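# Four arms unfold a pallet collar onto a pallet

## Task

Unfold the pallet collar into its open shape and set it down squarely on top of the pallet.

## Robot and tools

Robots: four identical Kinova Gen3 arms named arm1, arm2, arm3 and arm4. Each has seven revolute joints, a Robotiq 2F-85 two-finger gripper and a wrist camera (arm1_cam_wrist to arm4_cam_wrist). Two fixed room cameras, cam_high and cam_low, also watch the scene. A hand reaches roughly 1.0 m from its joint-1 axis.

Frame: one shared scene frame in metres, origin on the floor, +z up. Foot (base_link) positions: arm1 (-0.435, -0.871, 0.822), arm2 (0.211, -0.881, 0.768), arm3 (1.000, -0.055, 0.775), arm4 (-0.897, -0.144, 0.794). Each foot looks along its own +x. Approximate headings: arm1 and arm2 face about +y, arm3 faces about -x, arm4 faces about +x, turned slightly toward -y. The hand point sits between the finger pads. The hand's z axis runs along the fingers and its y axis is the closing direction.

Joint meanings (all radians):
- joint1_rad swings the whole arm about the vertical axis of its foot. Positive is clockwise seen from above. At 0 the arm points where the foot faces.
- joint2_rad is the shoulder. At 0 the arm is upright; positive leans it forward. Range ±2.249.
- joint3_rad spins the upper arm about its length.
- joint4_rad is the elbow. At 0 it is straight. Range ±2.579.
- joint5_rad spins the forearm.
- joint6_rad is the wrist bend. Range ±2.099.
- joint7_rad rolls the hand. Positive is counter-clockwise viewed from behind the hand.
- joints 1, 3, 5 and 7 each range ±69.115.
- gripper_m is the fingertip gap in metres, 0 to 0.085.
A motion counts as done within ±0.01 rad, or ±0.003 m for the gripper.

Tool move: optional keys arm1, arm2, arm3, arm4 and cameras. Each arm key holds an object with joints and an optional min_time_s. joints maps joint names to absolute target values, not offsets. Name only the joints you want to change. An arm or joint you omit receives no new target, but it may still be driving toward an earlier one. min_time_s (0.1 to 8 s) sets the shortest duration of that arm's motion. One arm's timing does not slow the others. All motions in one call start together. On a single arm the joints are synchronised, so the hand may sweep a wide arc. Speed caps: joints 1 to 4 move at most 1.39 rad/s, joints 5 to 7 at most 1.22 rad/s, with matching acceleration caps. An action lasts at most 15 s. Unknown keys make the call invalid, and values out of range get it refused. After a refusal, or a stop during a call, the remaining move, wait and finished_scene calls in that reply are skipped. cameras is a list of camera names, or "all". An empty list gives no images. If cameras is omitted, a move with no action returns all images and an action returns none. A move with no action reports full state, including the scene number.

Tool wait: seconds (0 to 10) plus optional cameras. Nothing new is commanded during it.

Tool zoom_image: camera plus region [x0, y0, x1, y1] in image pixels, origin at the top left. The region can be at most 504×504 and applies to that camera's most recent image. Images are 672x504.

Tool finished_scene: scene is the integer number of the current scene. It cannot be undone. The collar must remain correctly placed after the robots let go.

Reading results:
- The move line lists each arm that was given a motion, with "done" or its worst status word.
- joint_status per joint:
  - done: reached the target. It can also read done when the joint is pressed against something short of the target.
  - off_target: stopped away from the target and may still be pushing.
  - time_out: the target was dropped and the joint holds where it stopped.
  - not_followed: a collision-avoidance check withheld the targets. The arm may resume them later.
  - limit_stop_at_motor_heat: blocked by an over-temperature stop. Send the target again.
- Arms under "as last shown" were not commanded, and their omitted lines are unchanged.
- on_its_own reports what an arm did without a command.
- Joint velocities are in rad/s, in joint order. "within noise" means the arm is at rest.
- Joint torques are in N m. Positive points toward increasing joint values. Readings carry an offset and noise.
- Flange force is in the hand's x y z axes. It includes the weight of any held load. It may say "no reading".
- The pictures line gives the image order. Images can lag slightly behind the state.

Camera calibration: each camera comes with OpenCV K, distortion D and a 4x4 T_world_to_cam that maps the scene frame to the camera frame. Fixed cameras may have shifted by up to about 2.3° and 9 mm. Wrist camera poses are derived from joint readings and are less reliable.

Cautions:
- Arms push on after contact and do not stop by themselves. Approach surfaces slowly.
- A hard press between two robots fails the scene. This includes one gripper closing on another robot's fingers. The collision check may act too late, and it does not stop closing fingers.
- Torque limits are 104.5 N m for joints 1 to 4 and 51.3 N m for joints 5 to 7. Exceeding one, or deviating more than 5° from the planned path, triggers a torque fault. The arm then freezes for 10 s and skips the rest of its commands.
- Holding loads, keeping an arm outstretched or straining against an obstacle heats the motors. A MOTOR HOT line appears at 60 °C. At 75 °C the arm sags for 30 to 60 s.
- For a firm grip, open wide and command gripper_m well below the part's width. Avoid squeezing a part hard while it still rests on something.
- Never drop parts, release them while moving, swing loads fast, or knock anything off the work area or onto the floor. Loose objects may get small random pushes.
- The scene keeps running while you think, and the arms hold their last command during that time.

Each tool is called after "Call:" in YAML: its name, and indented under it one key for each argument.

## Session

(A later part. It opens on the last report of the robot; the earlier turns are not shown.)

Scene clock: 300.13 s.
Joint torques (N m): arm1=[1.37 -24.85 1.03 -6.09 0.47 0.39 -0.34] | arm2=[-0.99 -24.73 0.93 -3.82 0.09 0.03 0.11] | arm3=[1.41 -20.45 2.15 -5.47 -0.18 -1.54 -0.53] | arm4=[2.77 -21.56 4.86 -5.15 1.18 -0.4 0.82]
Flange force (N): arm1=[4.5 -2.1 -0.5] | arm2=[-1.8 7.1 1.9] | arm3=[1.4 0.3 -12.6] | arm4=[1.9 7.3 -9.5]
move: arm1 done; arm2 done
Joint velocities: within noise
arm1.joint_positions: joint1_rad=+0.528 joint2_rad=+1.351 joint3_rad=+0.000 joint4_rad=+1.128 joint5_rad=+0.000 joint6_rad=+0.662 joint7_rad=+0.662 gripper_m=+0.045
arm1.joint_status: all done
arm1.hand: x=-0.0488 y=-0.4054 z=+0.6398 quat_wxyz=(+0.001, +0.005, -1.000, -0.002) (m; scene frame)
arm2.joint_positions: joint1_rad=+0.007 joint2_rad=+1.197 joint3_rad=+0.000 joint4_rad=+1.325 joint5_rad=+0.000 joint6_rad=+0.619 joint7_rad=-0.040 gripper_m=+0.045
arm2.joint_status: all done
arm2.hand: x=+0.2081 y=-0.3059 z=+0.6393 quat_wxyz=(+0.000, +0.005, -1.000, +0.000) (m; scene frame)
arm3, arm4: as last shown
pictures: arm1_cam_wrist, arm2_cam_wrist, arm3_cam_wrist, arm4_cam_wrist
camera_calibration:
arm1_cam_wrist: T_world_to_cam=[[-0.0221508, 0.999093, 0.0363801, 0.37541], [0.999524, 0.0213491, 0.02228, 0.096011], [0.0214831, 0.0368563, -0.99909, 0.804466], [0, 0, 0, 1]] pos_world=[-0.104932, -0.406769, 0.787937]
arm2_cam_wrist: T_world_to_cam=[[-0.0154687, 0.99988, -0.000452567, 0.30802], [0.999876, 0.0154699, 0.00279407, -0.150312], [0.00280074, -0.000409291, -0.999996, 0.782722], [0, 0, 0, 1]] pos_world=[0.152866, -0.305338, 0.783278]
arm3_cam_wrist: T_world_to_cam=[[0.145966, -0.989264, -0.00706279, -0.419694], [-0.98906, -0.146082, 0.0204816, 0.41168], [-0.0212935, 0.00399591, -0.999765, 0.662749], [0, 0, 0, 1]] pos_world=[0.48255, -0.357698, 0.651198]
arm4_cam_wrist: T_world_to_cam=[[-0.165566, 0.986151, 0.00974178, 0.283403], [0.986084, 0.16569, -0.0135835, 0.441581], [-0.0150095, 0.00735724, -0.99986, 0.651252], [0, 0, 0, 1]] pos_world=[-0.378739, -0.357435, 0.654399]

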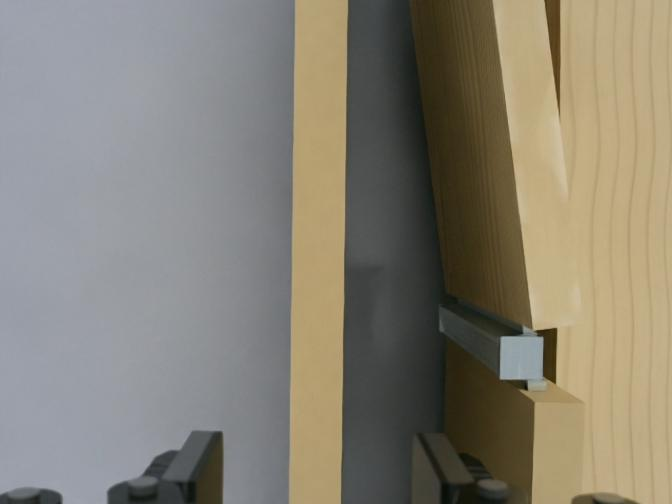

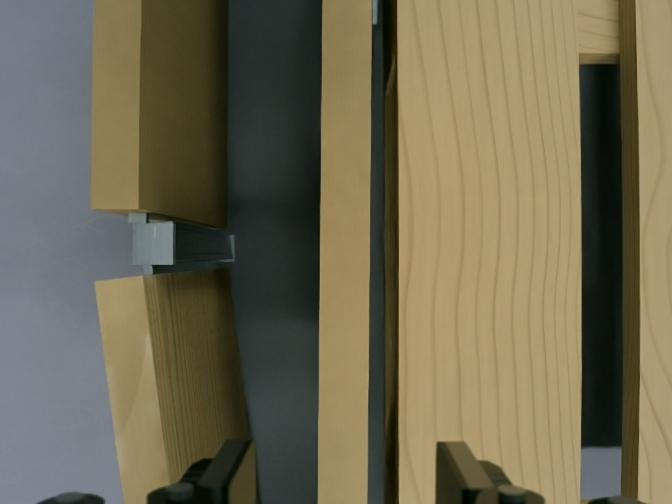

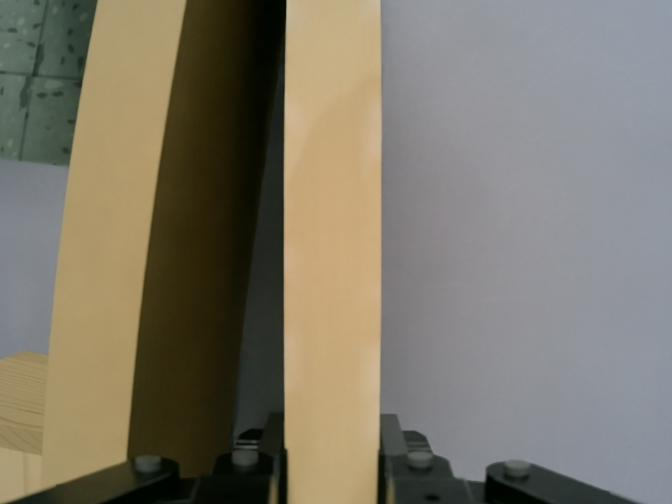

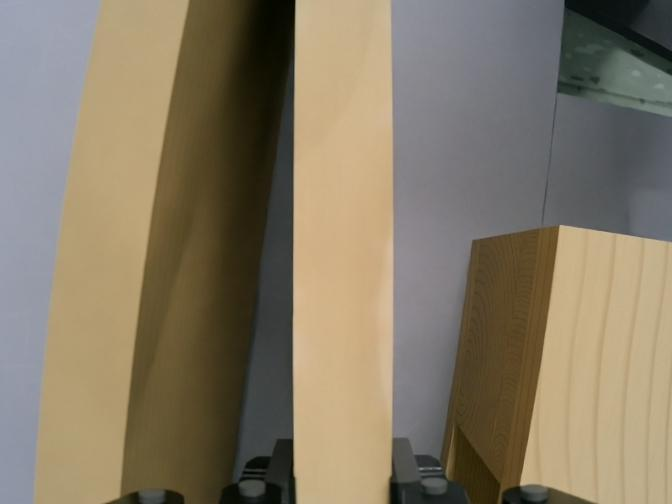

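Call:
move:
  arm3: {"joints": {"joint1_rad": -0.3913, "joint2_rad": 1.5362, "joint4_rad": 0.7931, "joint6_rad": 0.8124, "joint7_rad": 1.1704}, "min_time_s": 1.0}
  arm4: {"joints": {"joint1_rad": 0.0311, "joint2_rad": 1.4689, "joint4_rad": 1.0359, "joint6_rad": 0.6369, "joint7_rad": 2.0387}, "min_time_s": 1.0}
  arm1: {"joints": {"joint1_rad": -0.505, "joint2_rad": -0.33, "joint3_rad": 0, "joint4_rad": 1.536, "joint5_rad": 0, "joint6_rad": 1.972, "joint7_rad": 0.6619}, "min_time_s": 3.0}
  arm2: {"joints": {"joint1_rad": 0.0069, "joint2_rad": -0.39, "joint4_rad": 1.55, "joint6_rad": 1.98, "joint7_rad": -0.04}, "min_time_s": 3.0}
  cameras: ["arm3_cam_wrist", "arm4_cam_wrist", "cam_low", "cam_high"]

Scene clock: 336.87 s.
Joint torques (N m): arm1=[1.46 -0.23 0.55 -8.71 0.5 0.52 -0.34] | arm2=[-0.97 -0.94 0.48 -6.93 0.08 -0.04 0.07] | arm3=[-0.7 -39.12 0.61 -9.13 -1.13 1.39 -0.59] | arm4=[2.69 -38.66 4.14 -6.89 0.41 2.74 0.53]
Flange force (N): arm1=[3.4 -1.2 4.7] | arm2=[2.7 2.0 -6.0] | arm3=[-6.4 -0.3 23.0] | arm4=[-4.7 3.0 27.1]
move: arm1 done; arm2 done; arm3 done; arm4 done
Joint velocities: within noise
arm1.joint_positions: joint1_rad=-0.505 joint2_rad=-0.330 joint3_rad=+0.000 joint4_rad=+1.536 joint5_rad=+0.000 joint6_rad=+1.972 joint7_rad=+0.662 gripper_m=+0.045
arm1.joint_status: all done
arm1.hand: x=-0.4647 y=-0.7276 z=+1.3065 quat_wxyz=(+0.003, +0.498, -0.867, +0.016) (m; scene frame)
arm2.joint_positions: joint1_rad=+0.007 joint2_rad=-0.390 joint3_rad=+0.000 joint4_rad=+1.550 joint5_rad=+0.000 joint6_rad=+1.980 joint7_rad=-0.040 gripper_m=+0.045
arm2.joint_status: all done
arm2.hand: x=+0.2300 y=-0.7511 z=+1.2562 quat_wxyz=(+0.000, +0.005, -1.000, -0.001) (m; scene frame)
arm3.joint_positions: joint1_rad=-0.391 joint2_rad=+1.536 joint3_rad=+0.000 joint4_rad=+0.793 joint5_rad=+0.000 joint6_rad=+0.812 joint7_rad=+1.170 gripper_m=+0.018
arm3.joint_status: all done
arm3.hand: x=+0.4274 y=-0.3640 z=+0.5499 quat_wxyz=(+0.003, -0.998, -0.068, +0.004) (m; scene frame)
arm4.joint_positions: joint1_rad=+0.031 joint2_rad=+1.469 joint3_rad=+0.000 joint4_rad=+1.036 joint5_rad=+0.000 joint6_rad=+0.637 joint7_rad=+2.039 gripper_m=+0.018
arm4.joint_status: all done
arm4.hand: x=-0.3307 y=-0.3496 z=+0.5500 quat_wxyz=(+0.006, +0.081, -0.997, -0.001) (m; scene frame)
pictures: arm3_cam_wrist, arm4_cam_wrist, cam_high, cam_low
camera_calibration:
arm3_cam_wrist: T_world_to_cam=[[0.145966, -0.989264, -0.00706279, -0.41939], [-0.98906, -0.146082, 0.0204816, 0.410855], [-0.0212935, 0.00399591, -0.999765, 0.707841], [0, 0, 0, 1]] pos_world=[0.48265, -0.357698, 0.696298]
arm4_cam_wrist: T_world_to_cam=[[-0.165565, 0.986151, 0.00975834, 0.282953], [0.986083, 0.165689, -0.0136821, 0.442262], [-0.0151095, 0.00735725, -0.999859, 0.696306], [0, 0, 0, 1]] pos_world=[-0.378739, -0.357435, 0.699498]

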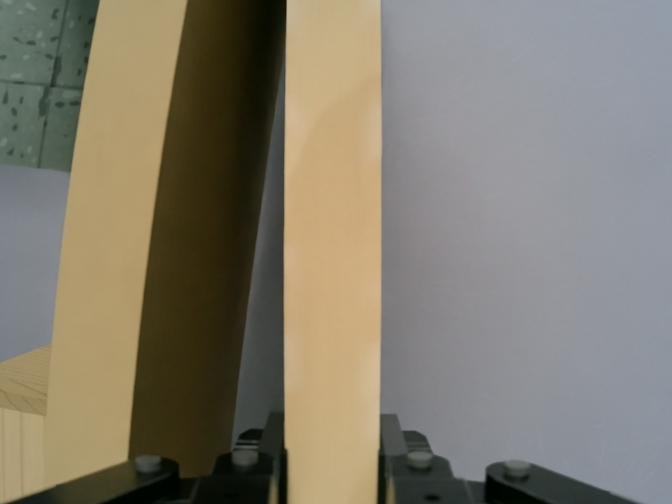

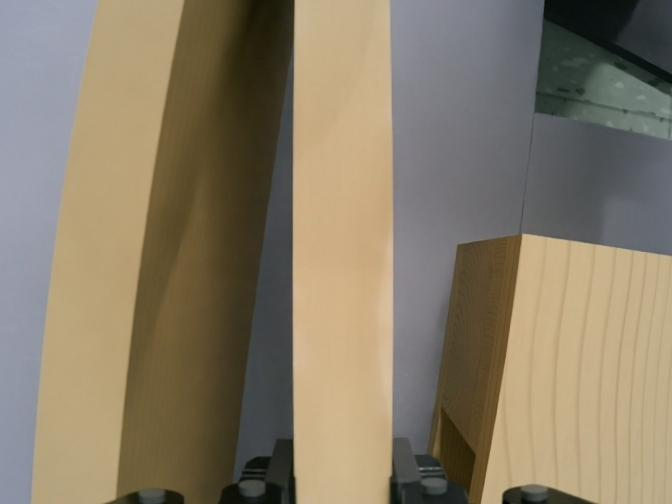

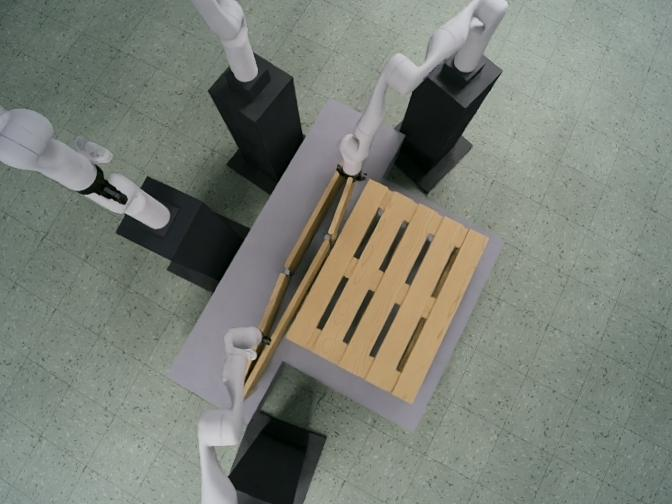

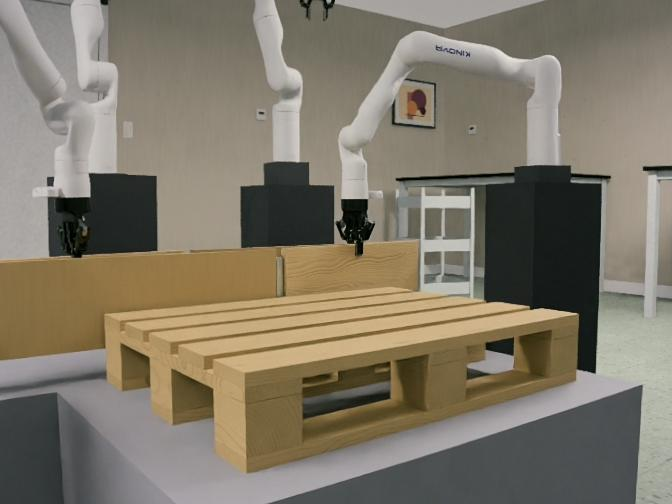

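Call:
move:
  arm3: {"joints": {"joint1_rad": -0.3907, "joint2_rad": 1.4382, "joint4_rad": 0.8739, "joint6_rad": 0.8294, "joint7_rad": 1.1711}, "min_time_s": 0.9}
  arm4: {"joints": {"joint1_rad": 0.0312, "joint2_rad": 1.3708, "joint4_rad": 1.1111, "joint6_rad": 0.6597, "joint7_rad": 2.0388}, "min_time_s": 0.9}

Call:
move:
  arm3: {"joints": {"joint1_rad": -0.3900, "joint2_rad": 1.3484, "joint4_rad": 0.9308, "joint6_rad": 0.8625, "joint7_rad": 1.1717}, "min_time_s": 0.9}
  arm4: {"joints": {"joint1_rad": 0.0314, "joint2_rad": 1.2783, "joint4_rad": 1.1672, "joint6_rad": 0.6961, "joint7_rad": 2.0390}, "min_time_s": 0.9}

Call:
move:
  arm3: {"joints": {"joint1_rad": -0.3894, "joint2_rad": 1.2655, "joint4_rad": 0.9668, "joint6_rad": 0.9093, "joint7_rad": 1.1723}, "min_time_s": 0.9}
  arm4: {"joints": {"joint1_rad": 0.0315, "joint2_rad": 1.1909, "joint4_rad": 1.2055, "joint6_rad": 0.7452, "joint7_rad": 2.0391}, "min_time_s": 0.9}

Call:
move:
  arm3: {"joints": {"joint1_rad": -0.3205, "joint2_rad": 1.2287, "joint4_rad": 1.0655, "joint6_rad": 0.8474, "joint7_rad": 1.4212}, "min_time_s": 0.9}
  arm4: {"joints": {"joint1_rad": -0.0414, "joint2_rad": 1.1549, "joint4_rad": 1.3097, "joint6_rad": 0.6770, "joint7_rad": 2.1462}, "min_time_s": 0.9}
  cameras: ["arm3_cam_wrist", "arm4_cam_wrist", "cam_low"]

Scene clock: 355.00 s.
Joint torques (N m): arm1=[1.47 -0.17 0.56 -8.7 0.5 0.47 -0.34] | arm2=[-1.01 -0.86 0.47 -6.87 0.05 0.04 0.08] | arm3=[-0.31 -39.83 0.95 -10.07 -0.97 0.97 -0.51] | arm4=[2.44 -39.4 3.77 -7.98 0.28 2.31 0.51]
Flange force (N): arm1=[3.6 -1.4 4.6] | arm2=[2.6 2.0 -6.0] | arm3=[-4.5 -0.2 22.6] | arm4=[-3.4 3.2 27.3]
move: arm3 done; arm4 done
Joint velocities: within noise
arm1, arm2: as last shown
arm3.joint_positions: joint1_rad=-0.391 joint2_rad=+1.438 joint3_rad=+0.000 joint4_rad=+0.874 joint5_rad=+0.000 joint6_rad=+0.829 joint7_rad=+1.171 gripper_m=+0.018
arm3.joint_status: all done
arm3.hand: x=+0.4273 y=-0.3640 z=+0.5949 quat_wxyz=(+0.003, -0.998, -0.068, +0.004) (m; scene frame)
arm4.joint_positions: joint1_rad=+0.031 joint2_rad=+1.371 joint3_rad=+0.000 joint4_rad=+1.111 joint5_rad=+0.000 joint6_rad=+0.660 joint7_rad=+2.039 gripper_m=+0.018
arm4.joint_status: all done
arm4.hand: x=-0.3306 y=-0.3496 z=+0.5951 quat_wxyz=(+0.006, +0.081, -0.997, -0.001) (m; scene frame)
pictures: none

Scene clock: 356.20 s.
Joint torques (N m): arm1=[1.42 -0.27 0.56 -8.66 0.49 0.49 -0.38] | arm2=[-0.98 -0.9 0.38 -6.93 0.05 0.03 0.06] | arm3=[-0.26 -39.97 1.06 -10.56 -0.94 0.93 -0.52] | arm4=[2.41 -39.44 3.71 -8.67 0.3 2.31 0.51]
Flange force (N): arm1=[3.3 -1.3 4.4] | arm2=[2.3 2.0 -5.8] | arm3=[-4.1 -0.3 22.7] | arm4=[-2.9 3.4 27.4]
move: arm3 done; arm4 done
Joint velocities: within noise
arm1, arm2: as last shown
arm3.joint_positions: joint1_rad=-0.390 joint2_rad=+1.348 joint3_rad=+0.000 joint4_rad=+0.931 joint5_rad=+0.000 joint6_rad=+0.862 joint7_rad=+1.172 gripper_m=+0.018
arm3.joint_status: all done
arm3.hand: x=+0.4274 y=-0.3640 z=+0.6398 quat_wxyz=(+0.003, -0.998, -0.068, +0.004) (m; scene frame)
arm4.joint_positions: joint1_rad=+0.031 joint2_rad=+1.278 joint3_rad=+0.000 joint4_rad=+1.167 joint5_rad=+0.000 joint6_rad=+0.696 joint7_rad=+2.039 gripper_m=+0.018
arm4.joint_status: all done
arm4.hand: x=-0.3306 y=-0.3496 z=+0.6400 quat_wxyz=(+0.006, +0.081, -0.997, -0.001) (m; scene frame)
pictures: none

Scene clock: 357.40 s.
Joint torques (N m): arm1=[1.44 -0.21 0.54 -8.73 0.5 0.49 -0.34] | arm2=[-1.01 -0.94 0.33 -6.96 0.07 -0.05 0.09] | arm3=[0.01 -40.3 1.28 -11.6 -0.82 0.66 -0.48] | arm4=[2.13 -39.66 3.45 -9.71 0.21 2.03 0.49]
Flange force (N): arm1=[3.5 -1.4 4.8] | arm2=[2.2 2.0 -6.0] | arm3=[-2.7 -0.3 22.6] | arm4=[-2.5 3.1 27.6]
move: arm3 done; arm4 done
Joint velocities: within noise
arm1, arm2: as last shown
arm3.joint_positions: joint1_rad=-0.389 joint2_rad=+1.266 joint3_rad=+0.000 joint4_rad=+0.967 joint5_rad=+0.000 joint6_rad=+0.909 joint7_rad=+1.172 gripper_m=+0.018
arm3.joint_status: all done
arm3.hand: x=+0.4273 y=-0.3640 z=+0.6849 quat_wxyz=(+0.003, -0.998, -0.068, +0.004) (m; scene frame)
arm4.joint_positions: joint1_rad=+0.031 joint2_rad=+1.191 joint3_rad=+0.000 joint4_rad=+1.206 joint5_rad=+0.000 joint6_rad=+0.745 joint7_rad=+2.039 gripper_m=+0.018
arm4.joint_status: all done
arm4.hand: x=-0.3305 y=-0.3496 z=+0.6849 quat_wxyz=(+0.006, +0.081, -0.997, -0.001) (m; scene frame)
pictures: none

Scene clock: 358.67 s.
Joint torques (N m): arm1=[1.45 -0.22 0.48 -8.69 0.48 0.47 -0.35] | arm2=[-0.88 -0.9 0.39 -6.92 0.01 -0.04 0.1] | arm3=[-0.95 -38.17 0.43 -9.13 -1.24 1.62 -0.6] | arm4=[2.48 -36.78 3.69 -6.6 0.39 3.2 0.64]
Flange force (N): arm1=[3.3 -1.5 4.5] | arm2=[2.3 1.9 -6.1] | arm3=[-7.0 -2.2 22.8] | arm4=[-6.7 1.4 27.5]
move: arm3 done; arm4 done
Joint velocities: within noise
arm1, arm2: as last shown
arm3.joint_positions: joint1_rad=-0.321 joint2_rad=+1.229 joint3_rad=+0.000 joint4_rad=+1.065 joint5_rad=+0.000 joint6_rad=+0.847 joint7_rad=+1.421 gripper_m=+0.018
arm3.joint_status: all done
arm3.hand: x=+0.4229 y=-0.3162 z=+0.6849 quat_wxyz=(+0.003, -0.988, -0.157, +0.004) (m; scene frame)
arm4.joint_positions: joint1_rad=-0.041 joint2_rad=+1.155 joint3_rad=+0.000 joint4_rad=+1.310 joint5_rad=+0.000 joint6_rad=+0.677 joint7_rad=+2.146 gripper_m=+0.018
arm4.joint_status: all done
arm4.hand: x=-0.3385 y=-0.3025 z=+0.6851 quat_wxyz=(+0.006, +0.170, -0.985, -0.002) (m; scene frame)
pictures: arm3_cam_wrist, arm4_cam_wrist, cam_low
camera_calibration:
arm3_cam_wrist: T_world_to_cam=[[0.320712, -0.947141, -0.00827919, -0.43019], [-0.946947, -0.320814, 0.019212, 0.338459], [-0.0208526, 0.00167843, -0.999781, 0.841645], [0, 0, 0, 1]] pos_world=[0.47602, -0.30028, 0.831396]
arm4_cam_wrist: T_world_to_cam=[[-0.339416, 0.940561, 0.0118934, 0.159827], [0.940501, 0.339554, -0.0126565, 0.48052], [-0.0159427, 0.00688992, -0.999849, 0.83045], [0, 0, 0, 1]] pos_world=[-0.384442, -0.319212, 0.834506]

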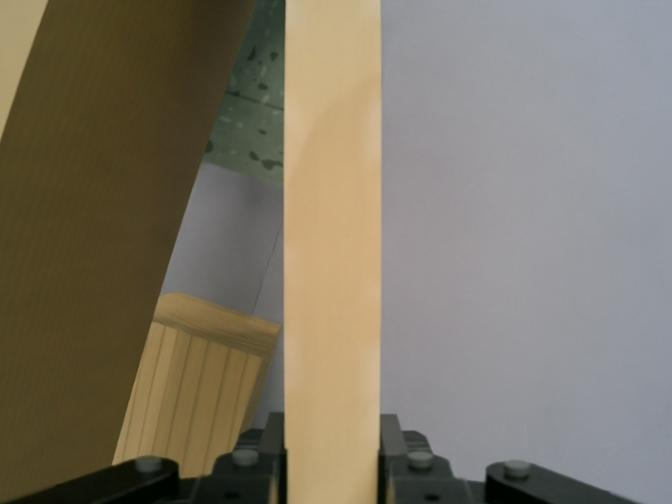

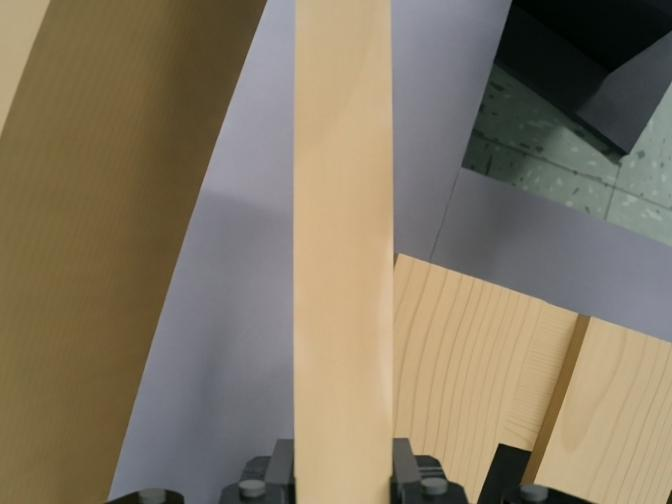

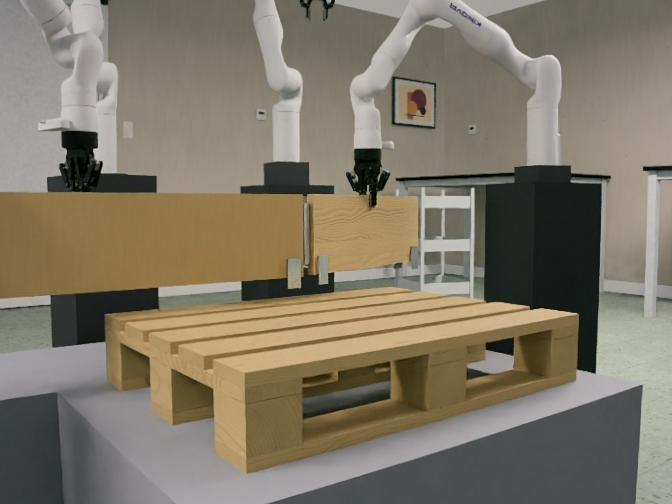

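Call:
move:
  arm3: {"joints": {"joint1_rad": -0.2473, "joint2_rad": 1.2018, "joint4_rad": 1.1399, "joint6_rad": 0.7999, "joint7_rad": 1.6745}, "min_time_s": 0.9}
  arm4: {"joints": {"joint1_rad": -0.1188, "joint2_rad": 1.1279, "joint4_rad": 1.3927, "joint6_rad": 0.6210, "joint7_rad": 2.2488}, "min_time_s": 0.9}

Call:
move:
  arm3: {"joints": {"joint1_rad": -0.1703, "joint2_rad": 1.1832, "joint4_rad": 1.1925, "joint6_rad": 0.7660, "joint7_rad": 1.9314}, "min_time_s": 0.9}
  arm4: {"joints": {"joint1_rad": -0.2003, "joint2_rad": 1.1076, "joint4_rad": 1.4567, "joint6_rad": 0.5774, "joint7_rad": 2.3473}, "min_time_s": 0.9}

Call:
move:
  arm3: {"joints": {"joint1_rad": -0.0904, "joint2_rad": 1.1726, "joint4_rad": 1.2242, "joint6_rad": 0.7448, "joint7_rad": 2.1913}, "min_time_s": 0.9}
  arm4: {"joints": {"joint1_rad": -0.2850, "joint2_rad": 1.0937, "joint4_rad": 1.5024, "joint6_rad": 0.5454, "joint7_rad": 2.4426}, "min_time_s": 0.9}
  cameras: ["arm3_cam_wrist", "arm4_cam_wrist", "cam_low"]

Scene clock: 362.40 s.
Joint torques (N m): arm1=[1.45 -0.24 0.56 -8.68 0.49 0.5 -0.35] | arm2=[-0.94 -0.86 0.41 -6.92 0.11 0.01 0.11] | arm3=[-0.25 -37.78 1.03 -8.9 -1.08 1.34 -0.73] | arm4=[1.92 -35.76 3.2 -6.13 0.4 2.96 0.78]
Flange force (N): arm1=[3.4 -1.2 4.6] | arm2=[2.6 1.9 -5.8] | arm3=[-6.2 -3.0 23.0] | arm4=[-5.9 0.7 27.2]
move: arm3 done; arm4 done
Joint velocities: within noise
arm1, arm2: as last shown
arm3.joint_positions: joint1_rad=-0.247 joint2_rad=+1.202 joint3_rad=+0.000 joint4_rad=+1.140 joint5_rad=+0.000 joint6_rad=+0.800 joint7_rad=+1.674 gripper_m=+0.018
arm3.joint_status: all done
arm3.hand: x=+0.4183 y=-0.2680 z=+0.6849 quat_wxyz=(+0.004, -0.969, -0.245, +0.003) (m; scene frame)
arm4.joint_positions: joint1_rad=-0.119 joint2_rad=+1.128 joint3_rad=+0.000 joint4_rad=+1.393 joint5_rad=+0.000 joint6_rad=+0.621 joint7_rad=+2.249 gripper_m=+0.018
arm4.joint_status: all done
arm4.hand: x=-0.3464 y=-0.2558 z=+0.6850 quat_wxyz=(+0.006, +0.258, -0.966, -0.003) (m; scene frame)
pictures: none

Scene clock: 363.67 s.
Joint torques (N m): arm1=[1.43 -0.26 0.54 -8.67 0.47 0.49 -0.32] | arm2=[-0.99 -0.94 0.33 -7.02 0.06 -0.01 0.06] | arm3=[0.28 -37.41 1.4 -8.87 -1.04 1.09 -0.83] | arm4=[1.37 -35.17 2.92 -5.86 0.37 2.74 0.92]
Flange force (N): arm1=[3.4 -1.2 4.5] | arm2=[2.1 2.0 -5.6] | arm3=[-4.7 -3.6 22.9] | arm4=[-5.0 0.1 27.3]
move: arm3 done; arm4 done
Joint velocities: within noise
arm1, arm2: as last shown
arm3.joint_positions: joint1_rad=-0.170 joint2_rad=+1.183 joint3_rad=+0.000 joint4_rad=+1.192 joint5_rad=+0.000 joint6_rad=+0.766 joint7_rad=+1.931 gripper_m=+0.018
arm3.joint_status: all done
arm3.hand: x=+0.4137 y=-0.2194 z=+0.6849 quat_wxyz=(+0.004, -0.943, -0.331, +0.003) (m; scene frame)
arm4.joint_positions: joint1_rad=-0.200 joint2_rad=+1.108 joint3_rad=+0.000 joint4_rad=+1.457 joint5_rad=+0.000 joint6_rad=+0.577 joint7_rad=+2.347 gripper_m=+0.018
arm4.joint_status: all done
arm4.hand: x=-0.3542 y=-0.2094 z=+0.6851 quat_wxyz=(+0.006, +0.344, -0.939, -0.003) (m; scene frame)
pictures: none

Scene clock: 364.93 s.
Joint torques (N m): arm1=[1.49 -0.18 0.52 -8.71 0.49 0.5 -0.34] | arm2=[-0.94 -0.88 0.26 -6.97 0.11 -0.03 0.12] | arm3=[0.77 -37.85 1.88 -9.75 -0.87 0.4 -0.85] | arm4=[0.99 -35.31 2.36 -6.48 0.33 2.08 0.97]
Flange force (N): arm1=[3.5 -1.4 4.8] | arm2=[2.1 1.9 -5.8] | arm3=[-2.5 -2.8 22.9] | arm4=[-3.7 0.6 27.4]
move: arm3 done; arm4 done
Joint velocities: within noise
arm1, arm2: as last shown
arm3.joint_positions: joint1_rad=-0.090 joint2_rad=+1.173 joint3_rad=+0.000 joint4_rad=+1.224 joint5_rad=+0.000 joint6_rad=+0.745 joint7_rad=+2.191 gripper_m=+0.018
arm3.joint_status: all done
arm3.hand: x=+0.4087 y=-0.1707 z=+0.6849 quat_wxyz=(+0.004, -0.910, -0.415, +0.003) (m; scene frame)
arm4.joint_positions: joint1_rad=-0.285 joint2_rad=+1.094 joint3_rad=+0.000 joint4_rad=+1.502 joint5_rad=+0.000 joint6_rad=+0.545 joint7_rad=+2.443 gripper_m=+0.018
arm4.joint_status: all done
arm4.hand: x=-0.3617 y=-0.1632 z=+0.6852 quat_wxyz=(+0.005, +0.427, -0.904, -0.004) (m; scene frame)
pictures: arm3_cam_wrist, arm4_cam_wrist, cam_low
camera_calibration:
arm3_cam_wrist: T_world_to_cam=[[0.762071, -0.647412, -0.0102191, -0.415735], [-0.647271, -0.762128, 0.0141627, 0.177312], [-0.0169574, -0.00417848, -0.999847, 0.838478], [0, 0, 0, 1]] pos_world=[0.445807, -0.130514, 0.831591]
arm4_cam_wrist: T_world_to_cam=[[-0.774635, 0.632185, 0.0168256, -0.190322], [0.632154, 0.774804, -0.00780447, 0.411111], [-0.0179704, 0.00459075, -0.999828, 0.828073], [0, 0, 0, 1]] pos_world=[-0.392435, -0.202013, 0.834341]

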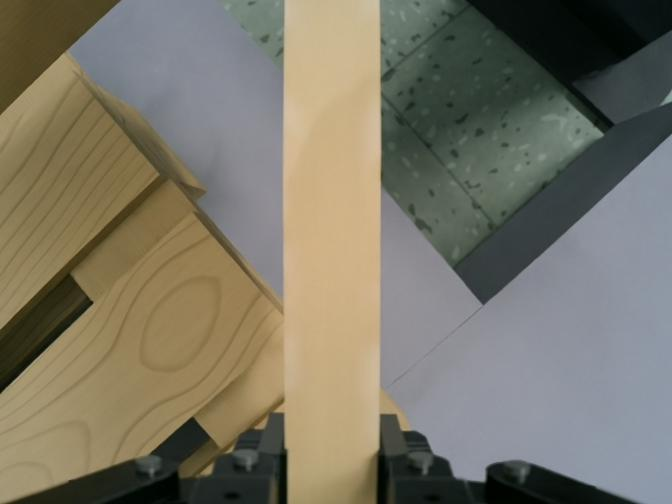

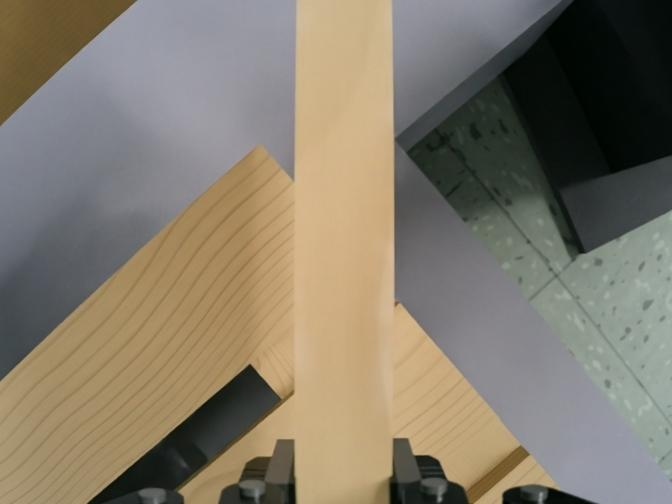

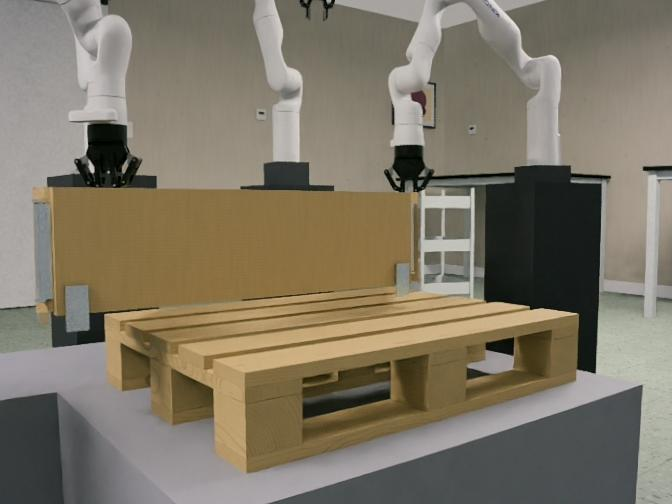

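Call:
move:
  arm3: {"joints": {"joint1_rad": -0.0086, "joint2_rad": 1.1690, "joint4_rad": 1.2353, "joint6_rad": 0.7373, "joint7_rad": 2.4531}, "min_time_s": 0.9}
  arm4: {"joints": {"joint1_rad": -0.3718, "joint2_rad": 1.0856, "joint4_rad": 1.5306, "joint6_rad": 0.5254, "joint7_rad": 2.5358}, "min_time_s": 0.9}

Call:
move:
  arm3: {"joints": {"joint1_rad": 0.0739, "joint2_rad": 1.1731, "joint4_rad": 1.2256, "joint6_rad": 0.7429, "joint7_rad": 2.7156}, "min_time_s": 0.9}
  arm4: {"joints": {"joint1_rad": -0.4595, "joint2_rad": 1.0828, "joint4_rad": 1.5413, "joint6_rad": 0.5175, "joint7_rad": 2.6281}, "min_time_s": 0.9}

Call:
move:
  arm3: {"joints": {"joint1_rad": 0.1557, "joint2_rad": 1.1845, "joint4_rad": 1.1946, "joint6_rad": 0.7625, "joint7_rad": 2.9774}, "min_time_s": 0.9}
  arm4: {"joints": {"joint1_rad": -0.5467, "joint2_rad": 1.0850, "joint4_rad": 1.5346, "joint6_rad": 0.5220, "joint7_rad": 2.7209}, "min_time_s": 0.9}

Call:
move:
  arm3: {"joints": {"joint1_rad": 0.2357, "joint2_rad": 1.2044, "joint4_rad": 1.1410, "joint6_rad": 0.7962, "joint7_rad": 3.2374}, "min_time_s": 0.9}
  arm4: {"joints": {"joint1_rad": -0.6320, "joint2_rad": 1.0925, "joint4_rad": 1.5106, "joint6_rad": 0.5385, "joint7_rad": 2.8156}, "min_time_s": 0.9}
  cameras: ["arm3_cam_wrist", "arm4_cam_wrist", "cam_low", "cam_high", "arm1_cam_wrist", "arm2_cam_wrist"]

Scene clock: 369.00 s.
Joint torques (N m): arm1=[1.46 -0.22 0.5 -8.71 0.52 0.51 -0.33] | arm2=[-1.01 -0.89 0.36 -6.82 0.09 -0.06 0.05] | arm3=[1.11 -38.68 2.31 -10.81 -0.66 -0.28 -0.81] | arm4=[0.68 -35.37 1.96 -7.22 0.24 1.54 0.98]
Flange force (N): arm1=[3.4 -1.3 4.8] | arm2=[2.2 2.0 -6.5] | arm3=[-1.1 -1.5 23.1] | arm4=[-2.2 1.8 27.0]
move: arm3 done; arm4 done
Joint velocities: within noise
arm1.joint_positions: joint1_rad=-0.505 joint2_rad=-0.330 joint3_rad=+0.000 joint4_rad=+1.536 joint5_rad=+0.000 joint6_rad=+1.972 joint7_rad=+0.662 gripper_m=+0.045
arm1.joint_status: not commanded
arm1.hand: x=-0.4647 y=-0.7276 z=+1.3065 quat_wxyz=(+0.003, +0.498, -0.867, +0.016) (m; scene frame)
arm2.joint_positions: joint1_rad=+0.007 joint2_rad=-0.390 joint3_rad=+0.000 joint4_rad=+1.550 joint5_rad=+0.000 joint6_rad=+1.980 joint7_rad=-0.040 gripper_m=+0.045
arm2.joint_status: not commanded
arm2.hand: x=+0.2300 y=-0.7511 z=+1.2562 quat_wxyz=(+0.000, +0.005, -1.000, -0.001) (m; scene frame)
arm3.joint_positions: joint1_rad=-0.009 joint2_rad=+1.169 joint3_rad=+0.000 joint4_rad=+1.235 joint5_rad=+0.000 joint6_rad=+0.737 joint7_rad=+2.453 gripper_m=+0.018
arm3.joint_status: all done
arm3.hand: x=+0.4035 y=-0.1217 z=+0.6850 quat_wxyz=(+0.005, -0.869, -0.495, +0.002) (m; scene frame)
arm4.joint_positions: joint1_rad=-0.372 joint2_rad=+1.086 joint3_rad=+0.000 joint4_rad=+1.531 joint5_rad=+0.000 joint6_rad=+0.525 joint7_rad=+2.536 gripper_m=+0.018
arm4.joint_status: all done
arm4.hand: x=-0.3690 y=-0.1172 z=+0.6851 quat_wxyz=(+0.005, +0.506, -0.862, -0.004) (m; scene frame)
pictures: none

Scene clock: 370.27 s.
Joint torques (N m): arm1=[1.41 -0.25 0.54 -8.68 0.5 0.45 -0.36] | arm2=[-0.92 -0.87 0.45 -6.96 0.08 0 0.04] | arm3=[1.21 -39.77 2.35 -12.34 -0.69 -1.07 -0.86] | arm4=[0.76 -36.13 2.17 -8.52 0.37 0.75 1.07]
Flange force (N): arm1=[3.4 -1.3 4.4] | arm2=[2.5 1.9 -5.7] | arm3=[0.3 1.0 23.1] | arm4=[-1.6 3.9 26.9]
move: arm3 done; arm4 done
Joint velocities: within noise
arm1, arm2: as last shown
arm3.joint_positions: joint1_rad=+0.074 joint2_rad=+1.173 joint3_rad=+0.000 joint4_rad=+1.226 joint5_rad=+0.000 joint6_rad=+0.743 joint7_rad=+2.716 gripper_m=+0.018
arm3.joint_status: all done
arm3.hand: x=+0.3981 y=-0.0725 z=+0.6849 quat_wxyz=(+0.005, -0.821, -0.571, +0.002) (m; scene frame)
arm4.joint_positions: joint1_rad=-0.460 joint2_rad=+1.083 joint3_rad=+0.000 joint4_rad=+1.541 joint5_rad=+0.000 joint6_rad=+0.518 joint7_rad=+2.628 gripper_m=+0.018
arm4.joint_status: all done
arm4.hand: x=-0.3760 y=-0.0714 z=+0.6851 quat_wxyz=(+0.005, +0.582, -0.813, -0.004) (m; scene frame)
pictures: none

Scene clock: 371.53 s.
Joint torques (N m): arm1=[1.45 -0.24 0.49 -8.69 0.49 0.49 -0.34] | arm2=[-0.96 -0.93 0.4 -6.92 0.05 -0.02 0.06] | arm3=[1.03 -41.2 2.03 -13.95 -0.93 -1.87 -0.98] | arm4=[0.89 -36.67 2.65 -9.49 0.65 0.29 1.22]
Flange force (N): arm1=[3.3 -1.3 4.6] | arm2=[2.3 2.0 -6.0] | arm3=[0.8 3.3 23.3] | arm4=[-1.8 5.6 26.6]
move: arm3 done; arm4 done
Joint velocities: within noise
arm1, arm2: as last shown
arm3.joint_positions: joint1_rad=+0.156 joint2_rad=+1.184 joint3_rad=+0.000 joint4_rad=+1.195 joint5_rad=+0.000 joint6_rad=+0.762 joint7_rad=+2.977 gripper_m=+0.018
arm3.joint_status: all done
arm3.hand: x=+0.3923 y=-0.0233 z=+0.6850 quat_wxyz=(+0.005, -0.766, -0.643, +0.001) (m; scene frame)
arm4.joint_positions: joint1_rad=-0.547 joint2_rad=+1.085 joint3_rad=+0.000 joint4_rad=+1.535 joint5_rad=+0.000 joint6_rad=+0.522 joint7_rad=+2.721 gripper_m=+0.018
arm4.joint_status: all done
arm4.hand: x=-0.3828 y=-0.0257 z=+0.6851 quat_wxyz=(+0.004, +0.652, -0.758, -0.005) (m; scene frame)
pictures: none

Scene clock: 372.80 s.
Joint torques (N m): arm1=[1.48 -0.23 0.51 -8.69 0.53 0.47 -0.35] | arm2=[-1.05 -0.92 0.4 -6.93 0.08 0.01 0.09] | arm3=[0.54 -43.85 1.6 -16.54 -1.17 -3.14 -1.03] | arm4=[1.45 -37.27 3.21 -10.98 0.87 -0.23 1.28]
Flange force (N): arm1=[3.4 -1.3 4.6] | arm2=[2.5 2.0 -5.9] | arm3=[0.3 7.0 24.1] | arm4=[-2.5 8.9 25.6]
move: arm3 done; arm4 done
Joint velocities: within noise
arm1, arm2: as last shown
arm3.joint_positions: joint1_rad=+0.236 joint2_rad=+1.204 joint3_rad=+0.000 joint4_rad=+1.141 joint5_rad=+0.000 joint6_rad=+0.796 joint7_rad=+3.237 gripper_m=+0.018
arm3.joint_status: all done
arm3.hand: x=+0.3862 y=+0.0260 z=+0.6850 quat_wxyz=(+0.005, -0.705, -0.709, +0.001) (m; scene frame)
arm4.joint_positions: joint1_rad=-0.632 joint2_rad=+1.092 joint3_rad=+0.000 joint4_rad=+1.511 joint5_rad=+0.000 joint6_rad=+0.539 joint7_rad=+2.816 gripper_m=+0.018
arm4.joint_status: all done
arm4.hand: x=-0.3891 y=+0.0199 z=+0.6851 quat_wxyz=(+0.004, +0.718, -0.696, -0.005) (m; scene frame)
pictures: arm1_cam_wrist, arm2_cam_wrist, arm3_cam_wrist, arm4_cam_wrist, cam_high, cam_low
camera_calibration:
arm1_cam_wrist: T_world_to_cam=[[-0.869739, 0.493442, 0.00834544, -0.0613492], [0.493483, 0.869748, 0.00375033, 0.910087], [-0.00540786, 0.00738014, -0.999958, 1.4586], [0, 0, 0, 1]] pos_world=[-0.494582, -0.772038, 1.45564]
arm2_cam_wrist: T_world_to_cam=[[-0.0154605, 0.99988, 0.00104707, 0.751979], [0.999877, 0.0154575, 0.00281726, -0.167083], [0.00280074, 0.00109049, -0.999995, 1.4005], [0, 0, 0, 1]] pos_world=[0.174766, -0.750833, 1.40018]
arm3_cam_wrist: T_world_to_cam=[[0.999839, 0.0157877, -0.00855176, -0.381436], [0.0158492, -0.999849, 0.0071667, 0.0675095], [-0.00843732, -0.00730108, -0.999938, 0.835881], [0, 0, 0, 1]] pos_world=[0.387358, 0.0796242, 0.832083]
arm4_cam_wrist: T_world_to_cam=[[-0.999194, -0.0355841, 0.0185982, -0.402479], [-0.0355702, 0.999367, 0.00107629, 0.016264], [-0.0186247, 0.000413878, -0.999826, 0.826576], [0, 0, 0, 1]] pos_world=[-0.386181, -0.0309177, 0.833901]

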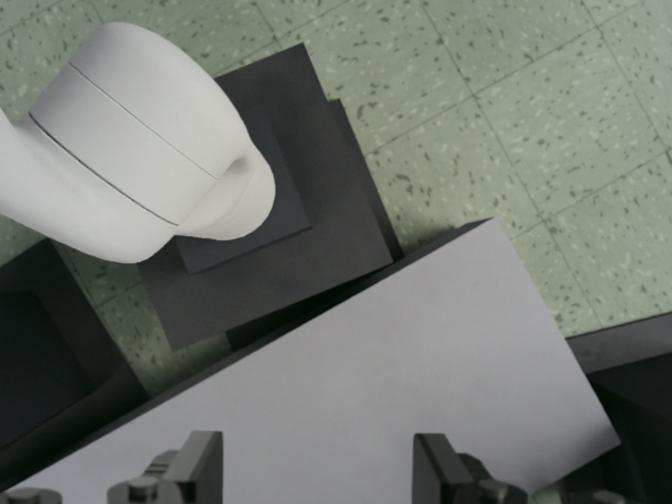

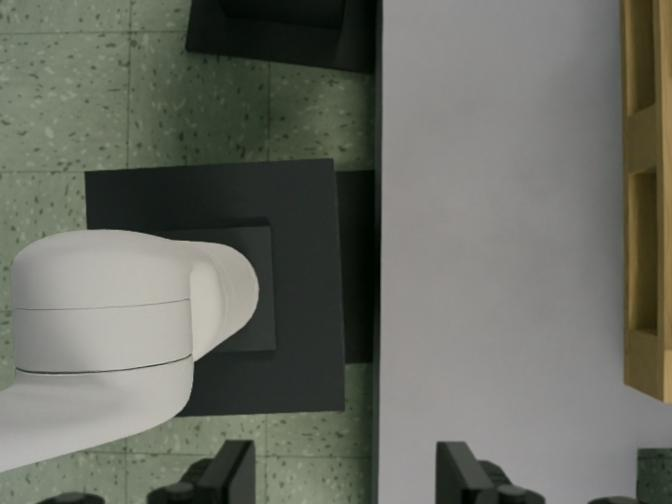

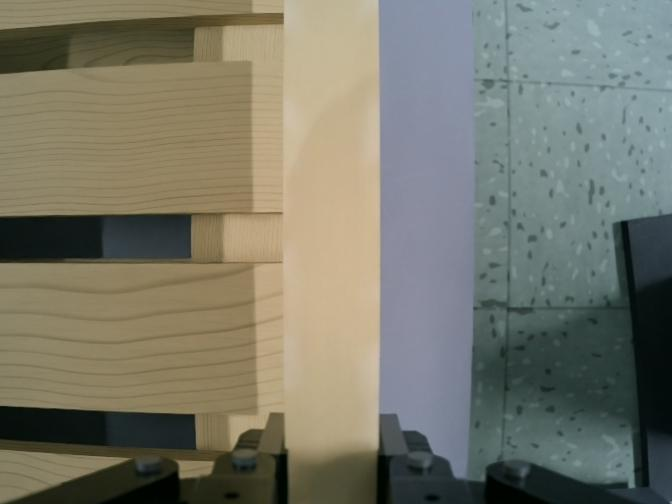

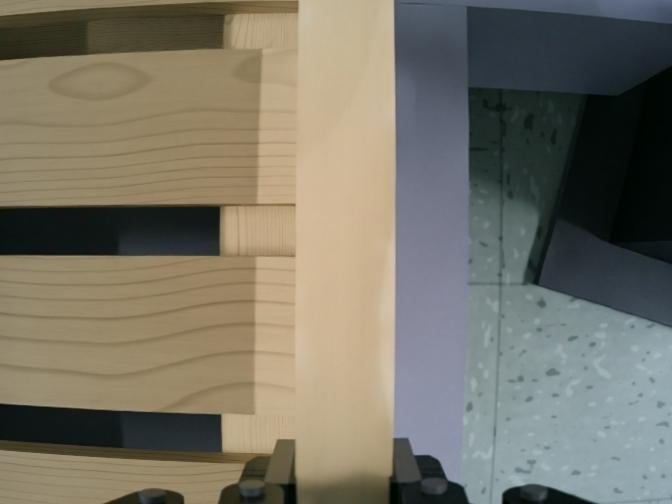

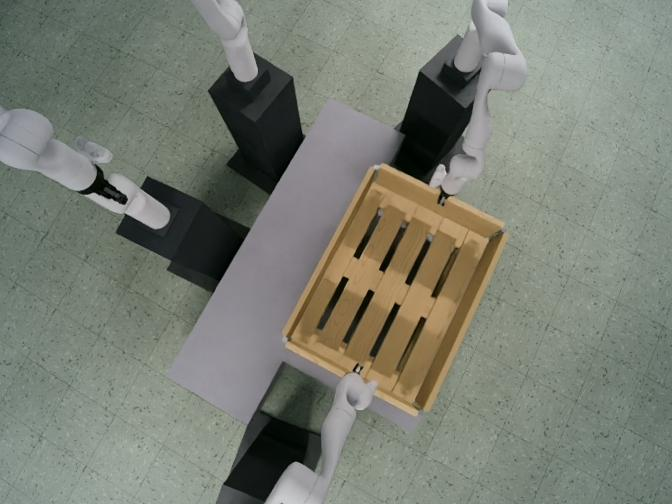

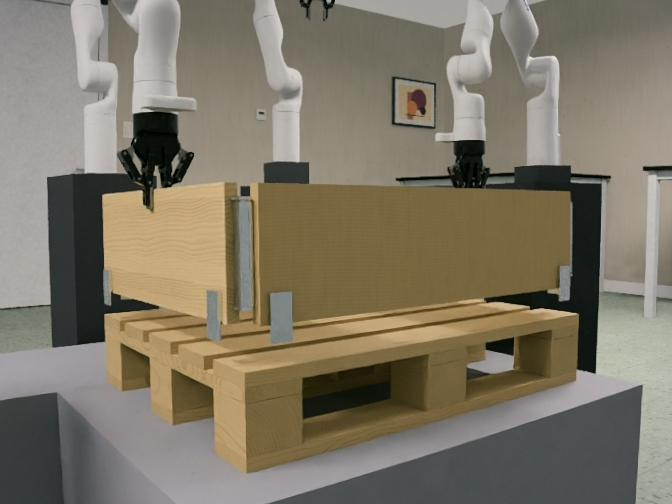

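Call:
zoom_image:
  camera: "cam_low"
  region: [180, 170, 320, 380]

Call:
zoom_image:
  camera: "cam_low"
  region: [480, 170, 620, 350]

Call:
zoom_image:
  camera: "cam_low"
  region: [80, 170, 240, 360]

Call:
zoom_image:
  camera: "cam_high"
  region: [390, 200, 530, 420]

Call:
zoom_image:
  camera: "cam_high"
  region: [270, 150, 410, 370]

Scaled by 2.400 from the camera's 672x504 image, which has a finer 960x720 frame.

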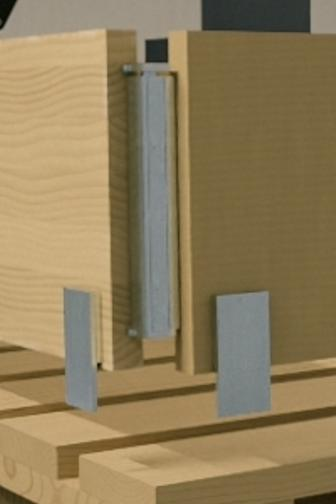

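Scaled by 2.800 from the camera's 672x504 image, which has a finer 960x720 frame.

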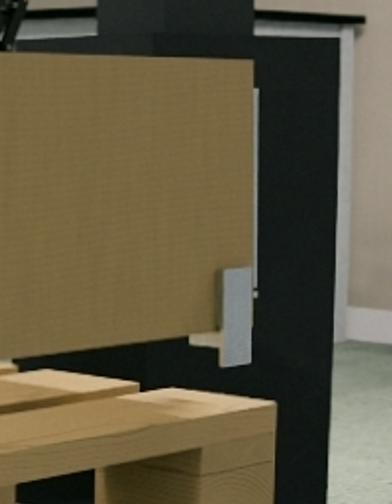

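Scaled by 2.653 from the camera's 672x504 image, which has a finer 960x720 frame.

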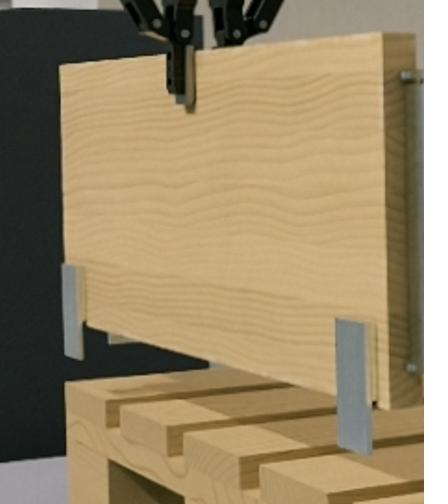

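Scaled by 2.291 from the camera's 672x504 image, which has a finer 960x720 frame.

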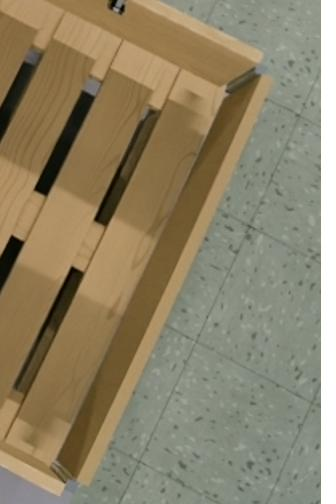

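Scaled by 2.291 from the camera's 672x504 image, which has a finer 960x720 frame.

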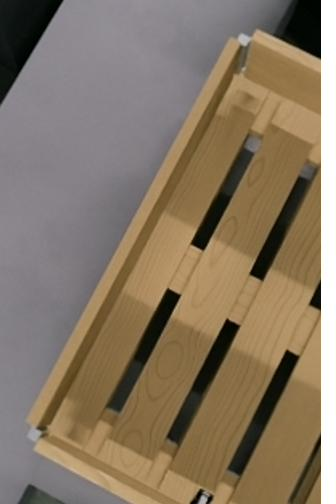

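Call:
move:
  arm1: {"joints": {"joint1_rad": -0.0771, "joint2_rad": 0.9694, "joint3_rad": 0, "joint4_rad": 1.5397, "joint5_rad": 0, "joint6_rad": 0.6325, "joint7_rad": 0.0473}}
  arm2: {"joints": {"joint1_rad": 0.4994, "joint2_rad": 1.0103, "joint3_rad": 0, "joint4_rad": 1.1899, "joint5_rad": 0, "joint6_rad": 0.9414, "joint7_rad": 0.4428}}
  cameras: ["arm1_cam_wrist", "arm2_cam_wrist"]

Scene clock: 391.57 s.
Joint torques (N m): arm1=[1.41 -21.46 0.94 -5.91 0.5 0.35 -0.36] | arm2=[-0.96 -24.98 0.9 -5.9 0.07 0.01 0.04] | arm3=[0.56 -43.89 1.84 -16.58 -0.97 -3.17 -0.97] | arm4=[1.42 -37.39 3.04 -11.08 0.73 -0.32 1.26]
Flange force (N): arm1=[2.7 -3.6 0.3] | arm2=[-5.1 6.2 0.0] | arm3=[0.1 7.0 24.1] | arm4=[-2.4 8.9 25.7]
move: arm1 done; arm2 done
Joint velocities: within noise
arm1.joint_positions: joint1_rad=-0.077 joint2_rad=+0.969 joint3_rad=+0.000 joint4_rad=+1.540 joint5_rad=+0.000 joint6_rad=+0.633 joint7_rad=+0.047 gripper_m=+0.045
arm1.joint_status: all done
arm1.hand: x=-0.3847 y=-0.3396 z=+0.7817 quat_wxyz=(+0.001, +0.000, -1.000, -0.002) (m; scene frame)
arm2.joint_positions: joint1_rad=+0.499 joint2_rad=+1.010 joint3_rad=+0.000 joint4_rad=+1.190 joint5_rad=+0.000 joint6_rad=+0.941 joint7_rad=+0.443 gripper_m=+0.045
arm2.joint_status: all done
arm2.hand: x=+0.4958 y=-0.3398 z=+0.7803 quat_wxyz=(+0.000, +0.000, -1.000, +0.000) (m; scene frame)
arm3, arm4: as last shown
pictures: arm1_cam_wrist, arm2_cam_wrist
camera_calibration:
arm1_cam_wrist: T_world_to_cam=[[-0.0124546, 0.999262, 0.0363462, 0.300826], [0.999683, 0.0116486, 0.022304, 0.423915], [0.0218641, 0.0366125, -0.99909, 0.951091], [0, 0, 0, 1]] pos_world=[-0.440829, -0.340364, 0.929837]
arm2_cam_wrist: T_world_to_cam=[[-0.0057695, 0.999983, -0.000505877, 0.341749], [0.999979, 0.00577092, 0.0028361, -0.441234], [0.00283897, -0.000489504, -0.999996, 0.922958], [0, 0, 0, 1]] pos_world=[0.440576, -0.338745, 0.924378]

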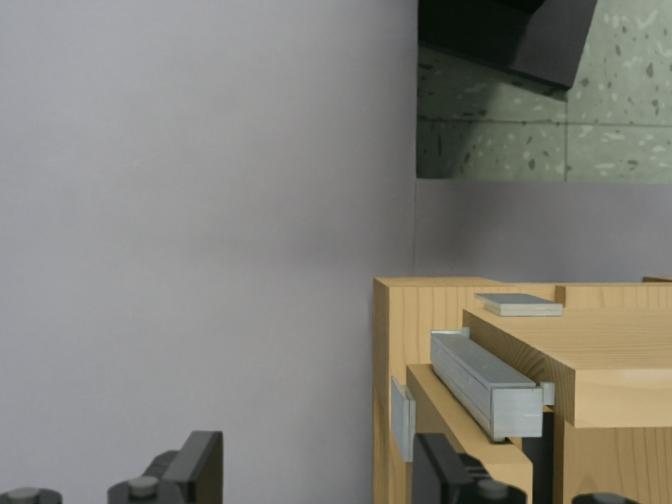

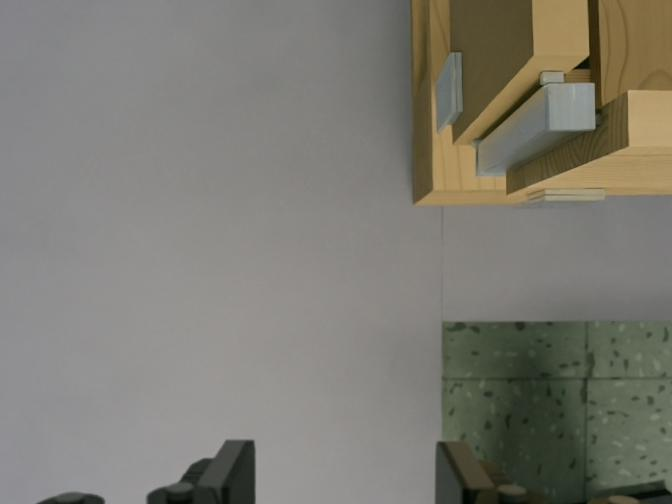

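Call:
zoom_image:
  camera: "arm1_cam_wrist"
  region: [350, 260, 600, 480]

Call:
zoom_image:
  camera: "arm2_cam_wrist"
  region: [390, 0, 650, 230]

Scaled by 2.016.

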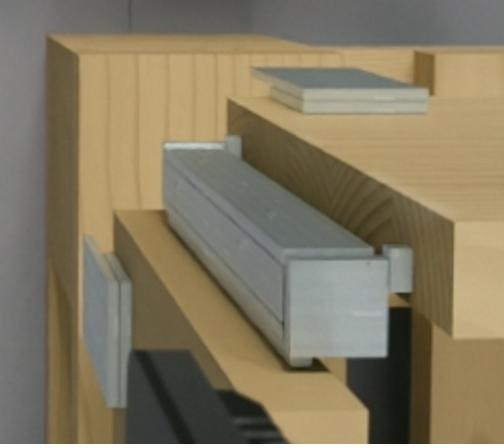

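Scaled by 1.938.

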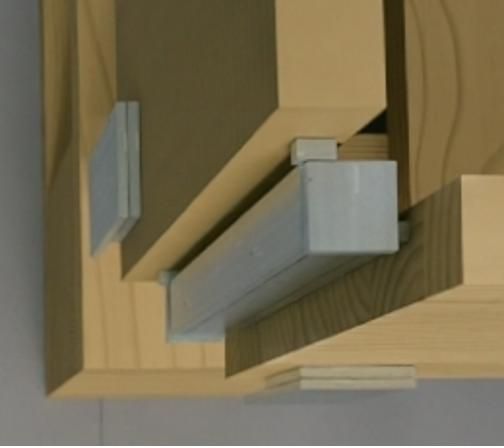

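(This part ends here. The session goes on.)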